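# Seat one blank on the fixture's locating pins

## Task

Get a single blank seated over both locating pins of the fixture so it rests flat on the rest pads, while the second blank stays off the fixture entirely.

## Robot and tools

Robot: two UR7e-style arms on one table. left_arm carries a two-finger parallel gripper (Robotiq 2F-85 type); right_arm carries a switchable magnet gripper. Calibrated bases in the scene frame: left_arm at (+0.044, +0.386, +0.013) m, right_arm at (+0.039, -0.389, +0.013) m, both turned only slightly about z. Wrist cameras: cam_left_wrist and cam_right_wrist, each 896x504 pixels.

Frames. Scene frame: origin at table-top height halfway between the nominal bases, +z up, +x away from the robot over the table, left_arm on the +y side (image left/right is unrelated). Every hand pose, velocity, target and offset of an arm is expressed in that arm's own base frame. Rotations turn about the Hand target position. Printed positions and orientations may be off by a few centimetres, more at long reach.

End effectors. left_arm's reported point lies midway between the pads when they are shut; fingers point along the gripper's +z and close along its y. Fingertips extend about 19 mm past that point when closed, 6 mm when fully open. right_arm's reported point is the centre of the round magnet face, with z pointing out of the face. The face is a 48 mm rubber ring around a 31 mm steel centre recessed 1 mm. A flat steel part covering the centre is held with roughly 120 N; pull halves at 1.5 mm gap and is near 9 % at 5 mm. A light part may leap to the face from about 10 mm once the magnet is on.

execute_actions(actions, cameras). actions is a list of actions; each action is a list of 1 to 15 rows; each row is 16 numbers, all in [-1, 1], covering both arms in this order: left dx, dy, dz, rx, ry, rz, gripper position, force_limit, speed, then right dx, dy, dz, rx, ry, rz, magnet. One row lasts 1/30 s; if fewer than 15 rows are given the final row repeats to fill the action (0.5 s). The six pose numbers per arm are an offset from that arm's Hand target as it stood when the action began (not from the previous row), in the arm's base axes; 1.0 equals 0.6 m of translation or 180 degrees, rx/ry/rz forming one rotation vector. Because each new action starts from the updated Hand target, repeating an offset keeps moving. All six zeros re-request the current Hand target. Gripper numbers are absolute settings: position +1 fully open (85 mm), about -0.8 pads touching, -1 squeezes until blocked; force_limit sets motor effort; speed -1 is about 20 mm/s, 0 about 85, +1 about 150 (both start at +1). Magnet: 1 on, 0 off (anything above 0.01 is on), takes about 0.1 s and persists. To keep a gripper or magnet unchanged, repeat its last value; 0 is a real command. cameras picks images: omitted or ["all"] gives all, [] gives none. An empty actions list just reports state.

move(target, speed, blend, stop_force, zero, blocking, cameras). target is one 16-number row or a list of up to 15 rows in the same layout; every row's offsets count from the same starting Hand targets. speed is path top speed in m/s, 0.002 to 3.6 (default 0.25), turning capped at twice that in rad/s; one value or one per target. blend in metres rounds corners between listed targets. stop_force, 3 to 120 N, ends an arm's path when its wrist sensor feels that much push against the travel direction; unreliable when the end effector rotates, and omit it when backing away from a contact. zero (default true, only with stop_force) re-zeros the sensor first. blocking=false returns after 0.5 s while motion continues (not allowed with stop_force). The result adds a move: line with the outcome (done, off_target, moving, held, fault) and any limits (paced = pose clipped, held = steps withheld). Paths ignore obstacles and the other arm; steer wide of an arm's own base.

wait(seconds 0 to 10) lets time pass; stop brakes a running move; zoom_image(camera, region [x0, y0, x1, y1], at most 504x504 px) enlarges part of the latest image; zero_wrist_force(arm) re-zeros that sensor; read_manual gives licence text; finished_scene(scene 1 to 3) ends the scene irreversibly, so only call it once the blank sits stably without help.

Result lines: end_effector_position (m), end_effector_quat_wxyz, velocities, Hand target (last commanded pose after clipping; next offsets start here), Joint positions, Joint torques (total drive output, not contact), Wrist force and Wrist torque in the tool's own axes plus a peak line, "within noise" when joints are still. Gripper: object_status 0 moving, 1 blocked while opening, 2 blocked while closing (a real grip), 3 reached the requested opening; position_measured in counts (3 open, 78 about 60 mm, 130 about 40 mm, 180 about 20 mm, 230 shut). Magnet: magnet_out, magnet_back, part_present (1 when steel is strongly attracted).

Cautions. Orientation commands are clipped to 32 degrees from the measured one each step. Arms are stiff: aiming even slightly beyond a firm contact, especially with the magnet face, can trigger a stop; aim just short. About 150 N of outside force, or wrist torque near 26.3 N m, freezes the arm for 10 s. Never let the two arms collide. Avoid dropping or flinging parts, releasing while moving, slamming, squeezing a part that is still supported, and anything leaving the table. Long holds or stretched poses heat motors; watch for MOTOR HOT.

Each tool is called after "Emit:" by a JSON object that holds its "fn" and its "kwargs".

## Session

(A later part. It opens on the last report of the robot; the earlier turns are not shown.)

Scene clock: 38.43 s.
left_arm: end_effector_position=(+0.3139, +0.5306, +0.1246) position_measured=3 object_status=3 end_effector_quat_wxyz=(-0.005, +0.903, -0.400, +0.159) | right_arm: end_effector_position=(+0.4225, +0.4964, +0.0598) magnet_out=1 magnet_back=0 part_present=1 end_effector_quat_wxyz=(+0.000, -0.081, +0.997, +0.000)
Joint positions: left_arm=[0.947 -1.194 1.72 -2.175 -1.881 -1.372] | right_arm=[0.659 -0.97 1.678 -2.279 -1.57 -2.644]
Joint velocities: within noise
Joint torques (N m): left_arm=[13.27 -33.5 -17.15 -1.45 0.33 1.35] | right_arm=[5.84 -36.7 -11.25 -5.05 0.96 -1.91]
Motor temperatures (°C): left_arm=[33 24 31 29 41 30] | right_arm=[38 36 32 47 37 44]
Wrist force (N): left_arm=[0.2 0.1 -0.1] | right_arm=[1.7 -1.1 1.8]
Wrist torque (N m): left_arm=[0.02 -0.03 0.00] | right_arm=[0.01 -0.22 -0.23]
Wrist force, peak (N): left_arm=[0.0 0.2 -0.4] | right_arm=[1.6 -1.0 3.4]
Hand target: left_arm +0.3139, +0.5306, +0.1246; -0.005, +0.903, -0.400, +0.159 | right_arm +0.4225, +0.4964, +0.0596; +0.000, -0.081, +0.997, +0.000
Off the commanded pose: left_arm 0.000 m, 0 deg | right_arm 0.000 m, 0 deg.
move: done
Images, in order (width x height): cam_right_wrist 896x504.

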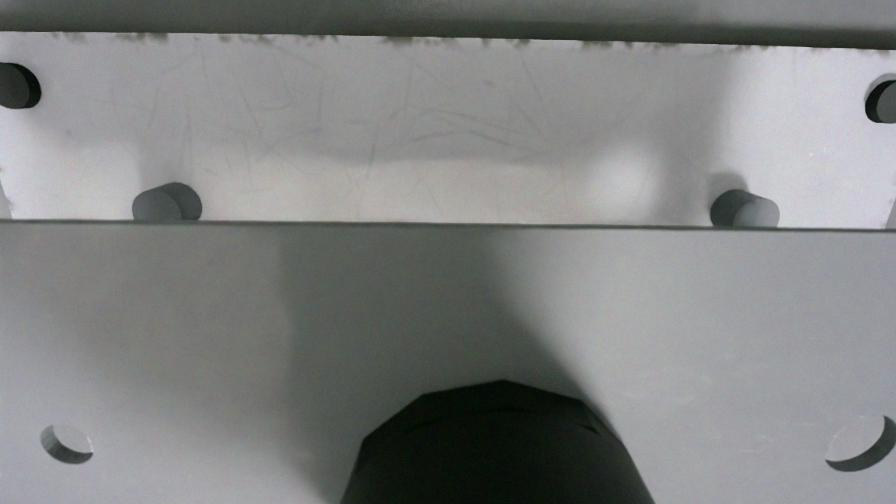

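Emit:
{"fn": "move", "kwargs": {"target": [0,0,0,0,0,0,1,1,1,0,0,-0.042,0,0,0,1], "speed": 0.015, "stop_force": 5, "cameras": ["cam_right_wrist"]}}

Emit:
{"fn": "move", "kwargs": {"target": [0,0,0,0,0,0,1,1,1,0,0,-0.06,0,0,0,1], "speed": 0.005, "stop_force": 5, "cameras": ["cam_right_wrist"]}}

Scene clock: 41.17 s.
left_arm: end_effector_position=(+0.3139, +0.5306, +0.1246) position_measured=3 object_status=3 end_effector_quat_wxyz=(-0.005, +0.903, -0.400, +0.159) | right_arm: end_effector_position=(+0.4225, +0.4964, +0.0344) magnet_out=1 magnet_back=0 part_present=1 end_effector_quat_wxyz=(+0.000, -0.081, +0.997, +0.000)
Joint positions: left_arm=[0.947 -1.194 1.72 -2.175 -1.881 -1.372] | right_arm=[0.659 -0.929 1.69 -2.331 -1.57 -2.644]
Joint velocities: within noise
Joint torques (N m): left_arm=[11.73 -33.09 -19.17 -1.7 0.39 1.34] | right_arm=[7.51 -36.64 -12.43 -5.01 0.88 -1.88]
Motor temperatures (°C): left_arm=[33 24 31 29 41 30] | right_arm=[38 36 32 47 37 44]
Wrist force (N): left_arm=[0.1 0.0 -0.1] | right_arm=[1.6 -0.9 2.1]
Wrist torque (N m): left_arm=[0.00 -0.01 0.00] | right_arm=[0.03 -0.22 -0.21]
Wrist force, peak (N): left_arm=[-0.1 0.2 -0.4] | right_arm=[1.8 -1.0 2.3]
Hand target: left_arm +0.3139, +0.5306, +0.1246; -0.005, +0.903, -0.400, +0.159 | right_arm +0.4225, +0.4964, +0.0344; +0.000, -0.081, +0.997, +0.000
Off the commanded pose: left_arm 0.000 m, 0 deg | right_arm 0.000 m, 0 deg.
move: done
Images, in order (width x height): cam_right_wrist 896x504.

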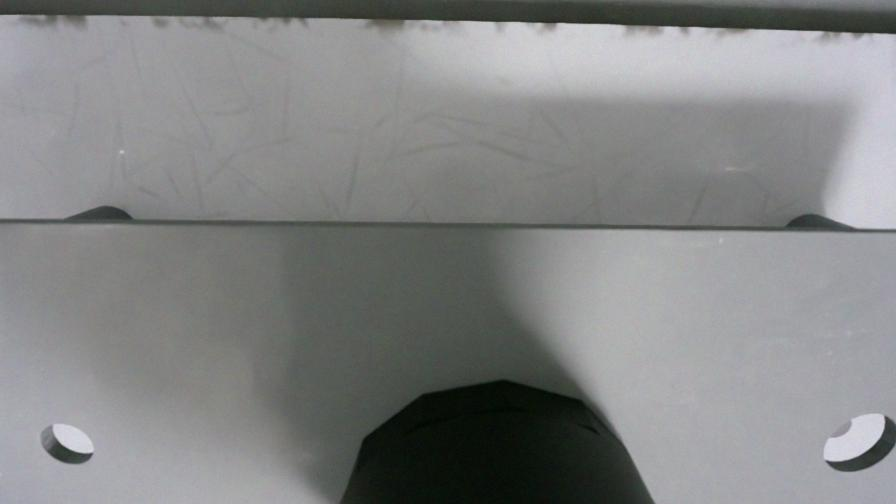

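Scene clock: 46.80 s.
left_arm: end_effector_position=(+0.3139, +0.5306, +0.1246) position_measured=3 object_status=3 end_effector_quat_wxyz=(-0.005, +0.903, -0.400, +0.159) | right_arm: end_effector_position=(+0.4225, +0.4964, +0.0121) magnet_out=1 magnet_back=0 part_present=1 end_effector_quat_wxyz=(+0.000, -0.081, +0.997, +0.000)
Joint positions: left_arm=[0.947 -1.194 1.72 -2.175 -1.881 -1.372] | right_arm=[0.659 -0.892 1.698 -2.377 -1.57 -2.644]
Joint velocities: within noise
Joint torques (N m): left_arm=[11.76 -31.6 -17.87 -1.6 0.55 1.47] | right_arm=[-17.97 -50.94 -18.17 0.25 -3.74 -1.21]
Motor temperatures (°C): left_arm=[33 24 31 29 41 30] | right_arm=[38 36 32 47 36 44]
Wrist force (N): left_arm=[0.1 0.2 -0.1] | right_arm=[3.1 16.3 0.5]
Wrist torque (N m): left_arm=[0.03 -0.01 0.00] | right_arm=[0.15 -0.49 -0.14]
Wrist force, peak (N): left_arm=[0.0 0.0 -0.5] | right_arm=[8.6 12.3 -9.0]
Hand target: left_arm +0.3139, +0.5306, +0.1246; -0.005, +0.903, -0.400, +0.159 | right_arm +0.4225, +0.4964, +0.0121; +0.000, -0.081, +0.997, +0.000 (not the last commanded pose)
Off the commanded pose: left_arm 0.000 m, 0 deg | right_arm 0.014 m, 0 deg.
move: contact (right_arm)
Images, in order (width x height): cam_right_wrist 896x504.

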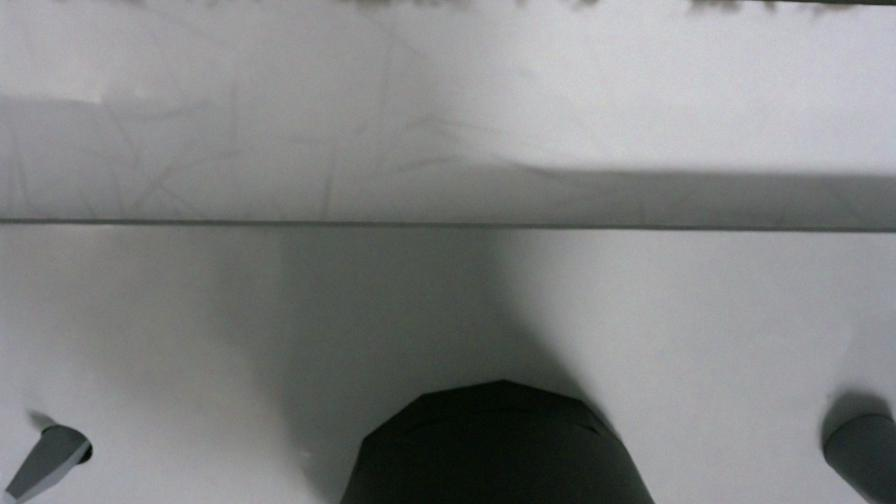

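Emit:
{"fn": "move", "kwargs": {"target": [0,0,0,0,0,0,1,1,1,-0.0001,0.0008,0.0005,0,0,0,1], "cameras": []}}

Emit:
{"fn": "zoom_image", "kwargs": {"camera": "cam_right_wrist", "region": [780, 380, 896, 504]}}

Scene clock: 47.67 s.
left_arm: end_effector_position=(+0.3139, +0.5306, +0.1246) position_measured=3 object_status=3 end_effector_quat_wxyz=(-0.005, +0.903, -0.400, +0.159) | right_arm: end_effector_position=(+0.4225, +0.4968, +0.0124) magnet_out=1 magnet_back=0 part_present=1 end_effector_quat_wxyz=(+0.000, -0.081, +0.997, +0.000)
Joint positions: left_arm=[0.947 -1.194 1.72 -2.175 -1.881 -1.372] | right_arm=[0.66 -0.892 1.697 -2.376 -1.57 -2.644]
Joint velocities: within noise
Joint torques (N m): left_arm=[11.98 -33.35 -17.89 -1.19 0.63 1.32] | right_arm=[6.72 -46.35 -29.28 -1.9 -1.11 1.65]
Motor temperatures (°C): left_arm=[33 24 31 29 41 30] | right_arm=[38 36 32 47 36 44]
Wrist force (N): left_arm=[0.0 0.0 -0.3] | right_arm=[4.3 -0.8 2.4]
Wrist torque (N m): left_arm=[0.00 0.00 0.00] | right_arm=[0.01 -0.20 -0.17]
Wrist force, peak (N): left_arm=[0.0 0.0 -0.4] | right_arm=[3.0 16.5 0.5]
Hand target: left_arm +0.3139, +0.5306, +0.1246; -0.005, +0.903, -0.400, +0.159 | right_arm +0.4224, +0.4969, +0.0124; +0.000, -0.081, +0.997, +0.000
Off the commanded pose: left_arm 0.000 m, 0 deg | right_arm 0.000 m, 0 deg.
move: done
No camera images: "cameras" was empty.

Scaled by 4.065 from the camera's 896x504 image, which has a finer 1280x720 frame.

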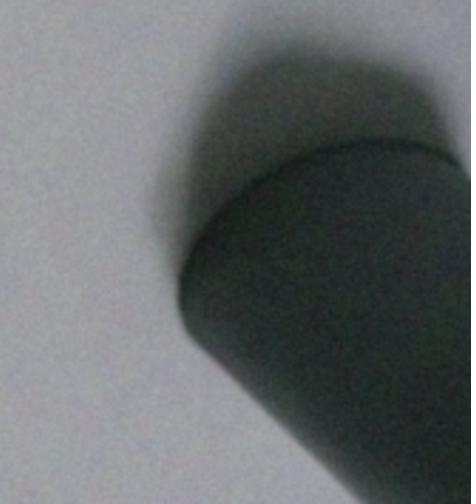

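Emit:
{"fn": "move", "kwargs": {"target": [0,0,0,0,0,0,1,1,1,-0.0002,0,-0.02,0,0,0,1], "speed": 0.005, "stop_force": 6, "cameras": ["cam_right_wrist"]}}

Scene clock: 48.90 s.
left_arm: end_effector_position=(+0.3139, +0.5306, +0.1246) position_measured=3 object_status=3 end_effector_quat_wxyz=(-0.005, +0.903, -0.400, +0.159) | right_arm: end_effector_position=(+0.4224, +0.4969, +0.0122) magnet_out=1 magnet_back=0 part_present=1 end_effector_quat_wxyz=(+0.000, -0.081, +0.997, +0.000)
Joint positions: left_arm=[0.947 -1.194 1.72 -2.175 -1.881 -1.372] | right_arm=[0.66 -0.891 1.697 -2.376 -1.57 -2.644]
Joint velocities: within noise
Joint torques (N m): left_arm=[13.15 -32.6 -19.44 -1.44 0.27 1.41] | right_arm=[-1.03 -51.64 -21.39 -1.73 0.98 1.52]
Motor temperatures (°C): left_arm=[33 24 31 29 41 30] | right_arm=[38 36 32 47 36 44]
Wrist force (N): left_arm=[0.1 -0.1 0.0] | right_arm=[5.9 -2.2 -0.2]
Wrist torque (N m): left_arm=[-0.01 -0.02 0.00] | right_arm=[0.11 -0.50 -0.27]
Wrist force, peak (N): left_arm=[0.0 0.2 -0.3] | right_arm=[13.4 -7.5 -9.0]
Hand target: left_arm +0.3139, +0.5306, +0.1246; -0.005, +0.903, -0.400, +0.159 | right_arm +0.4224, +0.4969, +0.0122; +0.000, -0.081, +0.997, +0.000 (not the last commanded pose)
Off the commanded pose: left_arm 0.000 m, 0 deg | right_arm 0.012 m, 0 deg.
move: contact (right_arm)
Images, in order (width x height): cam_right_wrist 896x504.

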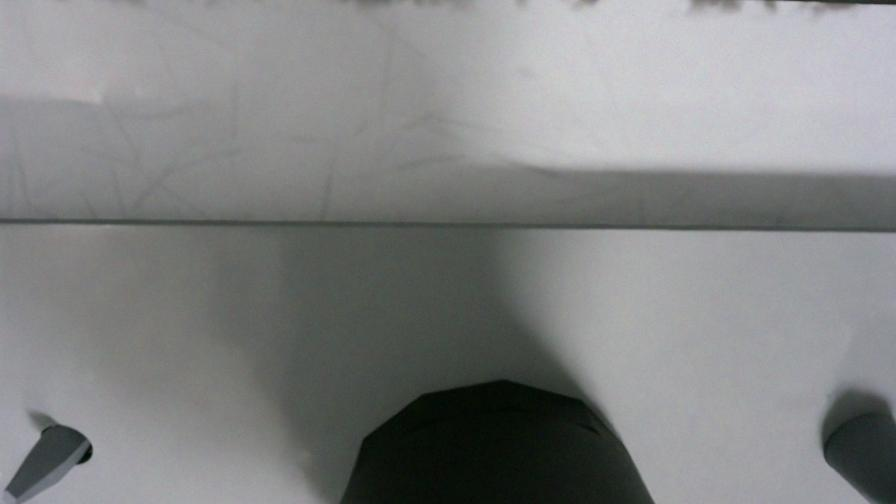

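Emit:
{"fn": "execute_actions", "kwargs": {"actions": [[[0,0,0,0,0,0,1,1,1,0,0,0,0,0,0,0]]], "cameras": []}}

Emit:
{"fn": "move", "kwargs": {"target": [[0,0,0,0,0,0,1,1,1,0,0,0.03,0,0,0,0],[0,0,0,0,0,0,1,1,1,0,0,0.2,0,0,0,0]], "speed": [0.05,0.3], "cameras": ["cam_right_wrist"]}}

Scene clock: 49.73 s.
left_arm: end_effector_position=(+0.3139, +0.5306, +0.1246) position_measured=3 object_status=3 end_effector_quat_wxyz=(-0.005, +0.903, -0.400, +0.159) | right_arm: end_effector_position=(+0.4224, +0.4969, +0.0122) magnet_out=0 magnet_back=1 part_present=0 end_effector_quat_wxyz=(+0.000, -0.081, +0.997, +0.000)
Joint positions: left_arm=[0.947 -1.194 1.72 -2.175 -1.881 -1.372] | right_arm=[0.66 -0.892 1.697 -2.376 -1.57 -2.644]
Joint velocities: within noise
Joint torques (N m): left_arm=[13.13 -33.21 -19.38 -1.51 0.25 1.32] | right_arm=[-6.52 -43.63 -21.46 -2.38 1 1.58]
Motor temperatures (°C): left_arm=[33 24 31 29 41 30] | right_arm=[38 36 32 47 36 44]
Wrist force (N): left_arm=[0.2 0.1 -0.2] | right_arm=[2.1 -1.1 -1.6]
Wrist torque (N m): left_arm=[0.02 -0.02 0.01] | right_arm=[0.07 -0.26 -0.22]
Wrist force, peak (N): left_arm=[0.1 0.3 -0.2] | right_arm=[6.5 -3.1 -3.0]
Hand target: left_arm +0.3139, +0.5306, +0.1246; -0.005, +0.903, -0.400, +0.159 | right_arm +0.4224, +0.4969, +0.0122; +0.000, -0.081, +0.997, +0.000
Off the commanded pose: left_arm 0.000 m, 0 deg | right_arm 0.000 m, 0 deg.
No camera images: "cameras" was empty.

Scene clock: 51.20 s.
left_arm: end_effector_position=(+0.3139, +0.5306, +0.1246) position_measured=3 object_status=3 end_effector_quat_wxyz=(-0.005, +0.903, -0.400, +0.159) | right_arm: end_effector_position=(+0.4224, +0.4969, +0.1321) magnet_out=0 magnet_back=1 part_present=0 end_effector_quat_wxyz=(+0.000, -0.081, +0.997, +0.000)
Joint positions: left_arm=[0.947 -1.194 1.72 -2.175 -1.881 -1.372] | right_arm=[0.66 -1.069 1.619 -2.12 -1.57 -2.644]
Joint velocities: within noise
Joint torques (N m): left_arm=[12.91 -32.68 -18.87 -1.53 0.48 1.39] | right_arm=[-8.67 -50.25 -31.49 -1.13 -1.38 -1.93]
Motor temperatures (°C): left_arm=[33 24 31 29 41 30] | right_arm=[38 36 32 47 36 44]
Wrist force (N): left_arm=[0.0 0.1 -0.1] | right_arm=[1.8 -1.0 -0.5]
Wrist torque (N m): left_arm=[0.02 -0.01 0.00] | right_arm=[0.02 -0.24 -0.21]
Wrist force, peak (N): left_arm=[0.2 0.3 -0.3] | right_arm=[2.0 -1.3 -1.5]
Hand target: left_arm +0.3139, +0.5306, +0.1246; -0.005, +0.903, -0.400, +0.159 | right_arm +0.4224, +0.4969, +0.1322; +0.000, -0.081, +0.997, +0.000
Off the commanded pose: left_arm 0.000 m, 0 deg | right_arm 0.000 m, 0 deg.
move: done
Images, in order (width x height): cam_right_wrist 896x504.

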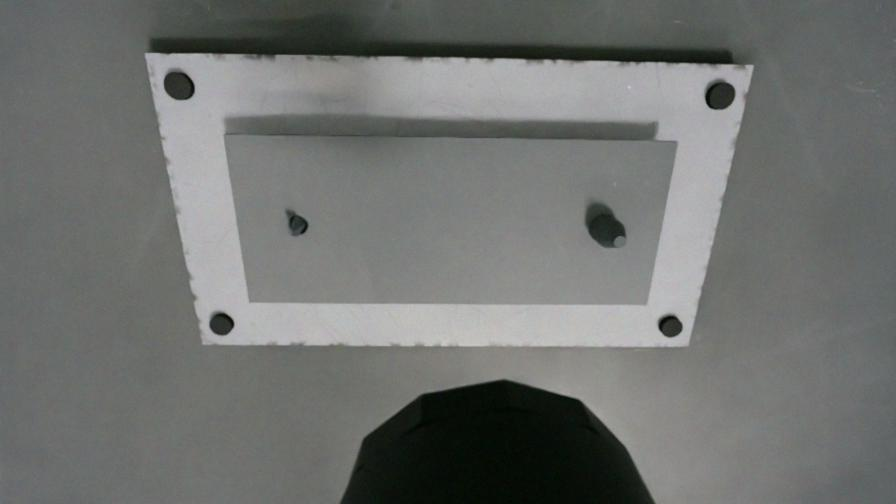

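Emit:
{"fn": "finished_scene", "kwargs": {"scene": 1}}

The scene is finished: the task was done.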